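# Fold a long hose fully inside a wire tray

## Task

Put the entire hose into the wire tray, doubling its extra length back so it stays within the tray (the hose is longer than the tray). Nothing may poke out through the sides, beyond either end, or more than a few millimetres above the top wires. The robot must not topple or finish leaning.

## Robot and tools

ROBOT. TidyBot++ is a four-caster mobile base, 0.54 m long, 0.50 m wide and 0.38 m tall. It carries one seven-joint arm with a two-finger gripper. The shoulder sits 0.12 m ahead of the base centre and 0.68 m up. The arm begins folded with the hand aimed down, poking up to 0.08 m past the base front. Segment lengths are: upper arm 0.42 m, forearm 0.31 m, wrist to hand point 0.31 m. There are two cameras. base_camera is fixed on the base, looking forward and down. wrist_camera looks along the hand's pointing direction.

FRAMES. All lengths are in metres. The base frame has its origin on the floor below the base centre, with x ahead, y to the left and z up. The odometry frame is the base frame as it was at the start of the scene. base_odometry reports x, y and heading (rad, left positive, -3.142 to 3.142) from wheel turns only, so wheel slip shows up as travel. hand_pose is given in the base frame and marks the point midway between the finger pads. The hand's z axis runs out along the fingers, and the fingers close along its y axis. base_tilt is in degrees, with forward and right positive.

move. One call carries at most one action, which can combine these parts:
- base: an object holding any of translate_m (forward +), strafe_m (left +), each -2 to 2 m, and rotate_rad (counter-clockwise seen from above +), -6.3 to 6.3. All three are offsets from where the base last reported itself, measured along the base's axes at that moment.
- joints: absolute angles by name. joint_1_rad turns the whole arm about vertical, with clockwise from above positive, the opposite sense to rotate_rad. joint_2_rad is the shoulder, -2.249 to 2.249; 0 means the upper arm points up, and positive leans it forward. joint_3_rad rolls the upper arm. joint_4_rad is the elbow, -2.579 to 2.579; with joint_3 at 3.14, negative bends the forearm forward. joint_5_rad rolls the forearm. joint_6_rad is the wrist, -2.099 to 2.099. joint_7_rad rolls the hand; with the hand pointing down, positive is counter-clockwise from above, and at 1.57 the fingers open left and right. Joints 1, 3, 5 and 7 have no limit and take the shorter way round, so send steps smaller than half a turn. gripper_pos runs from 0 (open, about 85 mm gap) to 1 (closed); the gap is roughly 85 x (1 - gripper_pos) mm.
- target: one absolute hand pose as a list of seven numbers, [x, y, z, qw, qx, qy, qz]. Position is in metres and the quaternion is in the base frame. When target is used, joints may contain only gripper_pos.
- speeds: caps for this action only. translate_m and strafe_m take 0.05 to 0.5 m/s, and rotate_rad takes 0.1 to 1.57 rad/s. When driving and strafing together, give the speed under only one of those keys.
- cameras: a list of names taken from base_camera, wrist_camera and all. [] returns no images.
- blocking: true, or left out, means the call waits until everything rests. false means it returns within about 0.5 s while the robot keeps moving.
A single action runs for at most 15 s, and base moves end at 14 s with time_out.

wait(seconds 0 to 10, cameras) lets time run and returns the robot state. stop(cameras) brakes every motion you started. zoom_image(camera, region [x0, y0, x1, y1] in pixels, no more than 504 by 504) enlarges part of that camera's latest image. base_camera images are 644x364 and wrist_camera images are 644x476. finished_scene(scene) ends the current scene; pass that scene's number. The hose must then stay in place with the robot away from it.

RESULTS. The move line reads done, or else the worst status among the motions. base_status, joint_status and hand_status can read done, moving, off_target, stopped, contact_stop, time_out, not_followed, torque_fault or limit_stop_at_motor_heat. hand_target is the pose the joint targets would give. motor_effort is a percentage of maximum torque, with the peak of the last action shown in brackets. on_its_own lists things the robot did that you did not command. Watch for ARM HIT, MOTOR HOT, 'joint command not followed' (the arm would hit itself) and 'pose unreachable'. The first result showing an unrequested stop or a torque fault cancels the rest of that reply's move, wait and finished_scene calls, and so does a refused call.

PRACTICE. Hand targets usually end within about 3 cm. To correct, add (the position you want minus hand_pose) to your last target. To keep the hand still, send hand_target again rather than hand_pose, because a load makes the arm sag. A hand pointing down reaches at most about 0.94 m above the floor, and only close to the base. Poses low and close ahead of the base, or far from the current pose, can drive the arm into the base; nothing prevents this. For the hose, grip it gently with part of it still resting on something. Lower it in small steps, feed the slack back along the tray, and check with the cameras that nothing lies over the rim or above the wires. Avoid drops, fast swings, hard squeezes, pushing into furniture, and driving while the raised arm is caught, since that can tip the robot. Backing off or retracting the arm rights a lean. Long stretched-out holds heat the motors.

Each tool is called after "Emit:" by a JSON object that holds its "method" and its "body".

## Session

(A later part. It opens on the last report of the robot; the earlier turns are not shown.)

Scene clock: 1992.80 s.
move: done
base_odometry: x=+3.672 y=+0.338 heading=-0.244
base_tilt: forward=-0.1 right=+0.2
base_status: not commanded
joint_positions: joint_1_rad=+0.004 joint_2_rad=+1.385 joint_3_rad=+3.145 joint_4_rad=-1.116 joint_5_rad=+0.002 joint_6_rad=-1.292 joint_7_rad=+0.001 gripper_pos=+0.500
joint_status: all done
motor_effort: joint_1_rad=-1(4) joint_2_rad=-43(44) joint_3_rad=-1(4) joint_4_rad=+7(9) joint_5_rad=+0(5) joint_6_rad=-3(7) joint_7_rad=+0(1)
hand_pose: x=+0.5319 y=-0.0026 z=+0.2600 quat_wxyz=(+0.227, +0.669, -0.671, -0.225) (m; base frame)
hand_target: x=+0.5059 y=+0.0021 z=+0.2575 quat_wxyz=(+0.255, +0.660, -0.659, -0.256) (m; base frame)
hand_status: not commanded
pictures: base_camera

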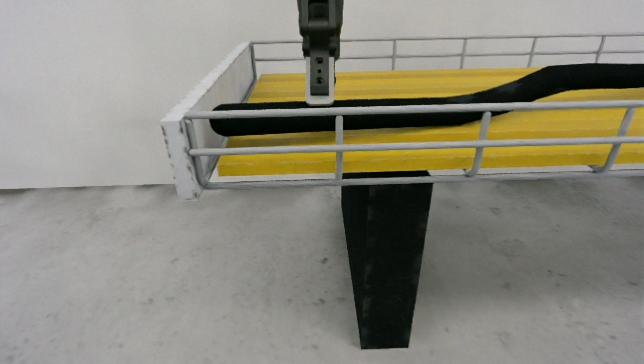

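Emit:
{"method": "move", "body": {"joints": {"joint_2_rad":1.15,"joint_4_rad":-1.2,"joint_6_rad":-1.3}, "cameras": []}}

Emit:
{"method": "move", "body": {"joints": {"joint_2_rad":0.5,"joint_4_rad":-2.0,"joint_6_rad":-0.6}, "cameras": []}}

Emit:
{"method": "move", "body": {"base": {"strafe_m":-0.28}}}

Emit:
{"method": "zoom_image", "body": {"camera": "base_camera", "region": [240, 30, 440, 130]}}

Scene clock: 2000.07 s.
move: done
base_odometry: x=+3.672 y=+0.338 heading=-0.244
base_tilt: forward=-0.1 right=+0.2
base_status: not commanded
joint_positions: joint_1_rad=+0.004 joint_2_rad=+1.128 joint_3_rad=+3.145 joint_4_rad=-1.182 joint_5_rad=+0.002 joint_6_rad=-1.292 joint_7_rad=+0.001 gripper_pos=+0.500
joint_status: all done
motor_effort: joint_1_rad=+0(1) joint_2_rad=-45(50) joint_3_rad=+0(1) joint_4_rad=+9(10) joint_5_rad=-1(1) joint_6_rad=-4(6) joint_7_rad=+0(1)
hand_pose: x=+0.5930 y=-0.0028 z=+0.3713 quat_wxyz=(+0.163, +0.687, -0.690, -0.160) (m; base frame)
hand_target: x=+0.5752 y=+0.0021 z=+0.3609 quat_wxyz=(+0.177, +0.685, -0.684, -0.178) (m; base frame)
hand_status: not commanded
pictures: none
No camera images: "cameras" was empty.

Scene clock: 2002.47 s.
move: done
base_odometry: x=+3.672 y=+0.338 heading=-0.244
base_tilt: forward=-0.2 right=+0.2
base_status: not commanded
joint_positions: joint_1_rad=+0.004 joint_2_rad=+0.494 joint_3_rad=+3.145 joint_4_rad=-1.980 joint_5_rad=+0.002 joint_6_rad=-0.682 joint_7_rad=+0.001 gripper_pos=+0.500
joint_status: all done
motor_effort: joint_1_rad=+0(1) joint_2_rad=-29(47) joint_3_rad=+0(1) joint_4_rad=+9(11) joint_5_rad=+0(1) joint_6_rad=+0(5) joint_7_rad=+0(1)
hand_pose: x=+0.5084 y=-0.0020 z=+0.4939 quat_wxyz=(+0.006, +0.706, -0.708, -0.004) (m; base frame)
hand_target: x=+0.5218 y=+0.0021 z=+0.4882 quat_wxyz=(-0.015, +0.707, -0.706, +0.014) (m; base frame)
hand_status: not commanded
pictures: none
No camera images: "cameras" was empty.

Scene clock: 2004.30 s.
move: done
base_odometry: x=+3.604 y=+0.066 heading=-0.245
base_tilt: forward=-0.1 right=+0.2
base_status: done
joint_positions: joint_1_rad=+0.006 joint_2_rad=+0.493 joint_3_rad=+3.144 joint_4_rad=-1.981 joint_5_rad=+0.002 joint_6_rad=-0.680 joint_7_rad=+0.001 gripper_pos=+0.500
joint_status: not commanded
motor_effort: joint_1_rad=+0(3) joint_2_rad=-29(30) joint_3_rad=+0(2) joint_4_rad=+9(10) joint_5_rad=+0(1) joint_6_rad=+0(1) joint_7_rad=-1(1)
hand_pose: x=+0.5090 y=-0.0025 z=+0.4942 quat_wxyz=(+0.005, +0.705, -0.709, -0.003) (m; base frame)
hand_target: x=+0.5218 y=+0.0021 z=+0.4882 quat_wxyz=(-0.015, +0.707, -0.706, +0.014) (m; base frame)
hand_status: not commanded
pictures: base_camera, wrist_camera
camera_calibration:
wrist_camera: T_world_to_cam=[[-0.99961, -0.0167631, -0.022344, 0.522996], [-0.0163331, 0.99968, -0.0192914, 0.0806651], [0.0226603, -0.0189189, -0.999564, 0.615663], [0, 0, 0, 1]] pos_world=[0.510159, -0.0602246, 0.628637]

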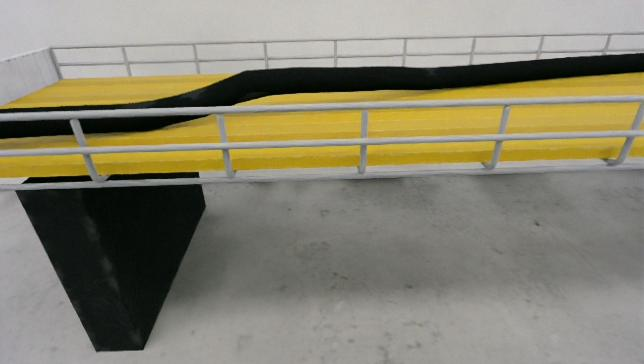

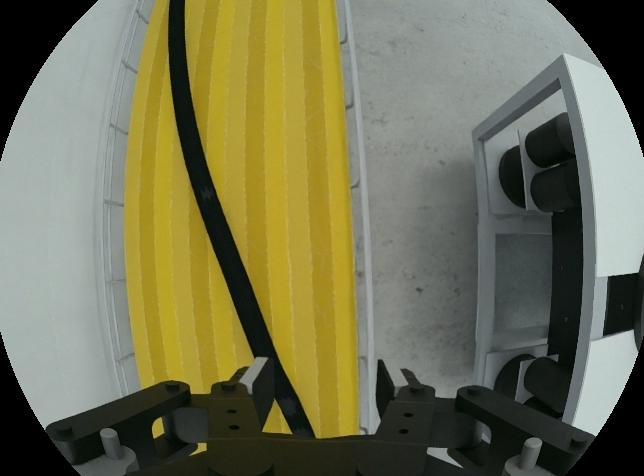

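Scaled by 2.520.

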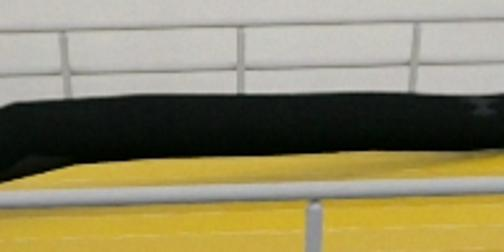

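Emit:
{"method": "move", "body": {"base": {"translate_m":-0.5,"strafe_m":0.05}, "joints": {"joint_6_rad":1.2,"joint_7_rad":1.57}, "cameras": []}}

Emit:
{"method": "move", "body": {"joints": {"joint_2_rad":1.95,"joint_4_rad":-1.21,"joint_6_rad":1.61}}}

Scene clock: 2070.07 s.
move: done
base_odometry: x=+3.131 y=+0.236 heading=-0.245
base_tilt: forward=-0.2 right=+0.2
base_status: done
joint_positions: joint_1_rad=+0.006 joint_2_rad=+0.479 joint_3_rad=+3.144 joint_4_rad=-1.990 joint_5_rad=+0.002 joint_6_rad=+1.122 joint_7_rad=+1.519 gripper_pos=+0.500
joint_status: all done
motor_effort: joint_1_rad=-1(2) joint_2_rad=-34(36) joint_3_rad=+0(1) joint_4_rad=+14(15) joint_5_rad=+0(1) joint_6_rad=+9(9) joint_7_rad=+0(2)
hand_pose: x=+0.8124 y=-0.0032 z=+0.8785 quat_wxyz=(-0.017, +0.623, -0.017, +0.782) (m; base frame)
hand_target: x=+0.8088 y=+0.0022 z=+0.8825 quat_wxyz=(-0.001, +0.605, +0.000, +0.796) (m; base frame)
hand_status: not commanded
pictures: none
No camera images: "cameras" was empty.

Scene clock: 2073.03 s.
move: done
base_odometry: x=+3.131 y=+0.236 heading=-0.245
base_tilt: forward=-0.2 right=+0.2
base_status: not commanded
joint_positions: joint_1_rad=+0.006 joint_2_rad=+1.925 joint_3_rad=+3.144 joint_4_rad=-1.230 joint_5_rad=+0.002 joint_6_rad=+1.533 joint_7_rad=+1.519 gripper_pos=+0.500
joint_status: all done
motor_effort: joint_1_rad=+0(1) joint_2_rad=-41(50) joint_3_rad=+0(1) joint_4_rad=+5(15) joint_5_rad=+0(1) joint_6_rad=+9(10) joint_7_rad=-1(1)
hand_pose: x=+0.8205 y=-0.0024 z=+0.2059 quat_wxyz=(-0.016, +0.724, -0.019, +0.689) (m; base frame)
hand_target: x=+0.8153 y=+0.0016 z=+0.2182 quat_wxyz=(-0.001, +0.700, -0.001, +0.714) (m; base frame)
hand_status: not commanded
pictures: base_camera, wrist_camera
camera_calibration:
wrist_camera: T_world_to_cam=[[0.0306525, -0.999095, -0.0294777, -0.0183349], [-0.0333448, 0.028453, -0.999039, 0.293414], [0.998974, 0.0316059, -0.0324425, -0.679606], [0, 0, 0, 1]] pos_world=[0.689254, -0.00518722, 0.270543]

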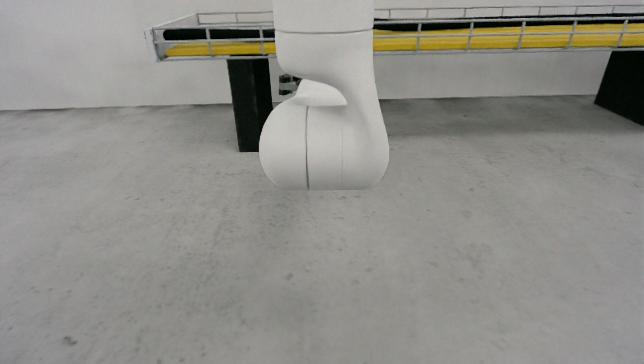

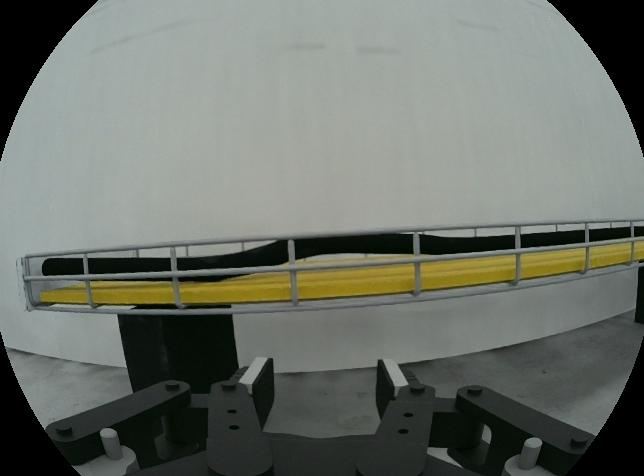

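Emit:
{"method": "zoom_image", "body": {"camera": "wrist_camera", "region": [230, 210, 370, 300]}}

Emit:
{"method": "zoom_image", "body": {"camera": "wrist_camera", "region": [350, 200, 490, 290]}}

Scaled by 3.600.

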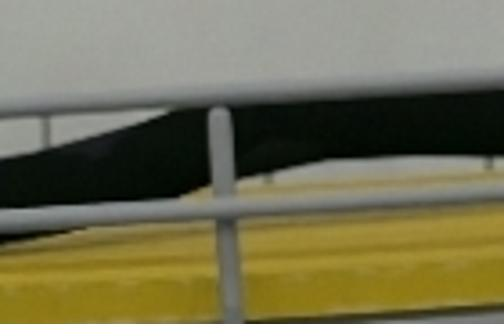

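Scaled by 3.600.

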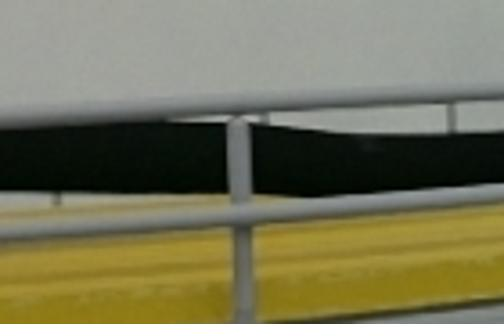

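Emit:
{"method": "move", "body": {"base": {"strafe_m":-0.8}}}

Emit:
{"method": "zoom_image", "body": {"camera": "wrist_camera", "region": [0, 180, 322, 340]}}

Emit:
{"method": "zoom_image", "body": {"camera": "wrist_camera", "region": [322, 180, 644, 340]}}

Emit:
{"method": "move", "body": {"base": {"strafe_m":-0.6}}}

Emit:
{"method": "zoom_image", "body": {"camera": "wrist_camera", "region": [200, 180, 522, 340]}}

Scene clock: 2086.03 s.
move: done
base_odometry: x=+2.937 y=-0.541 heading=-0.246
base_tilt: forward=-0.2 right=+0.2
base_status: done
joint_positions: joint_1_rad=+0.003 joint_2_rad=+1.925 joint_3_rad=+3.144 joint_4_rad=-1.229 joint_5_rad=+0.002 joint_6_rad=+1.535 joint_7_rad=+1.519 gripper_pos=+0.500
joint_status: not commanded
motor_effort: joint_1_rad=+0(4) joint_2_rad=-42(42) joint_3_rad=+0(2) joint_4_rad=+4(5) joint_5_rad=+0(1) joint_6_rad=+9(9) joint_7_rad=-1(1)
hand_pose: x=+0.8209 y=-0.0006 z=+0.2068 quat_wxyz=(-0.017, +0.723, -0.018, +0.690) (m; base frame)
hand_target: x=+0.8153 y=+0.0016 z=+0.2182 quat_wxyz=(-0.001, +0.700, -0.001, +0.714) (m; base frame)
hand_status: not commanded
pictures: base_camera, wrist_camera
camera_calibration:
wrist_camera: T_world_to_cam=[[0.0333562, -0.999011, -0.0293968, -0.0187126], [-0.0302309, 0.0283912, -0.99914, 0.291826], [0.998986, 0.0342162, -0.029254, -0.680666], [0, 0, 0, 1]] pos_world=[0.689423, -0.00368953, 0.271113]

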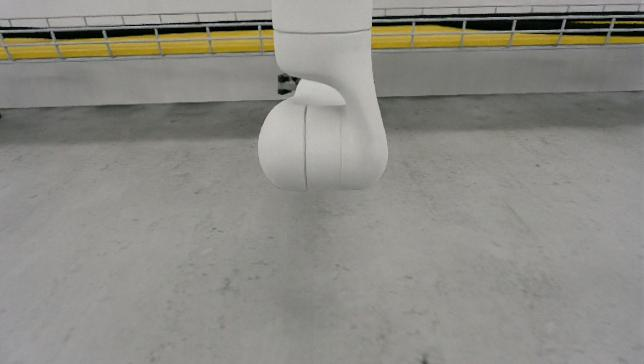

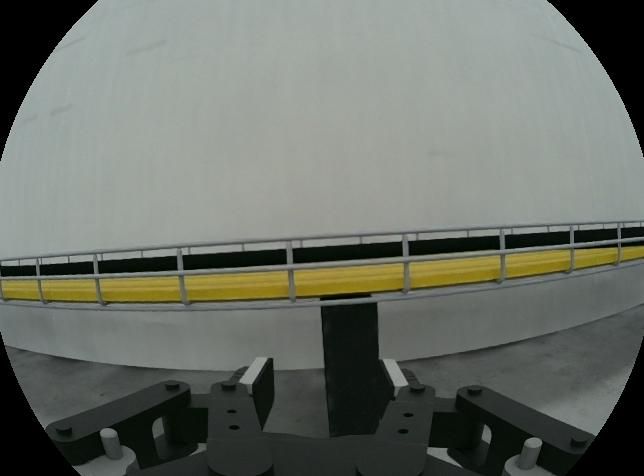

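Scaled by 1.565.

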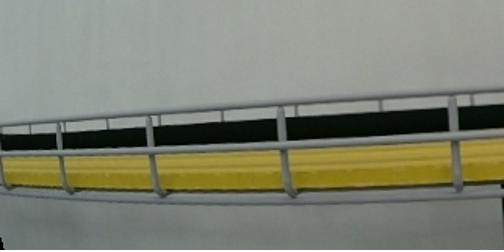

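Scaled by 1.565.

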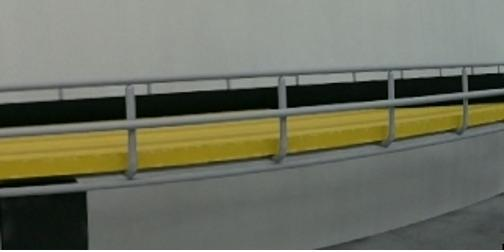

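Scene clock: 2088.53 s.
move: done
base_odometry: x=+2.790 y=-1.123 heading=-0.246
base_tilt: forward=-0.2 right=+0.2
base_status: done
joint_positions: joint_1_rad=+0.003 joint_2_rad=+1.925 joint_3_rad=+3.144 joint_4_rad=-1.228 joint_5_rad=+0.002 joint_6_rad=+1.536 joint_7_rad=+1.519 gripper_pos=+0.500
joint_status: not commanded
motor_effort: joint_1_rad=-1(4) joint_2_rad=-41(42) joint_3_rad=-1(2) joint_4_rad=+5(5) joint_5_rad=+0(1) joint_6_rad=+9(9) joint_7_rad=-1(2)
hand_pose: x=+0.8209 y=-0.0007 z=+0.2070 quat_wxyz=(-0.017, +0.723, -0.018, +0.690) (m; base frame)
hand_target: x=+0.8153 y=+0.0016 z=+0.2182 quat_wxyz=(-0.001, +0.700, -0.001, +0.714) (m; base frame)
hand_status: not commanded
pictures: base_camera, wrist_camera
camera_calibration:
wrist_camera: T_world_to_cam=[[0.0331435, -0.999019, -0.0293735, -0.0187016], [-0.0295257, 0.0283981, -0.999161, 0.291462], [0.999014, 0.0339829, -0.0285556, -0.680838], [0, 0, 0, 1]] pos_world=[0.689392, -0.00382335, 0.271227]

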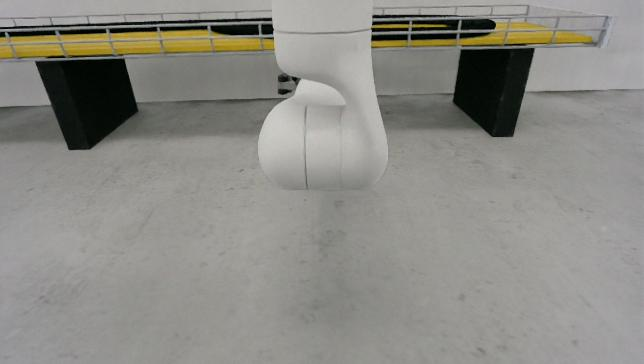

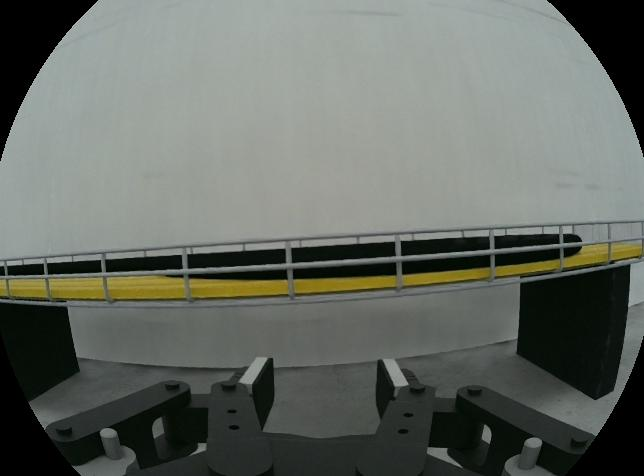

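Scaled by 1.565.

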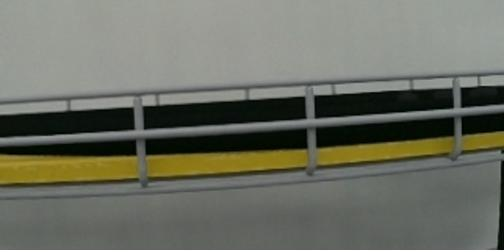

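All inside, under the wires.

Emit:
{"method": "finished_scene", "body": {"scene": 2}}

The scene is finished: the task was done.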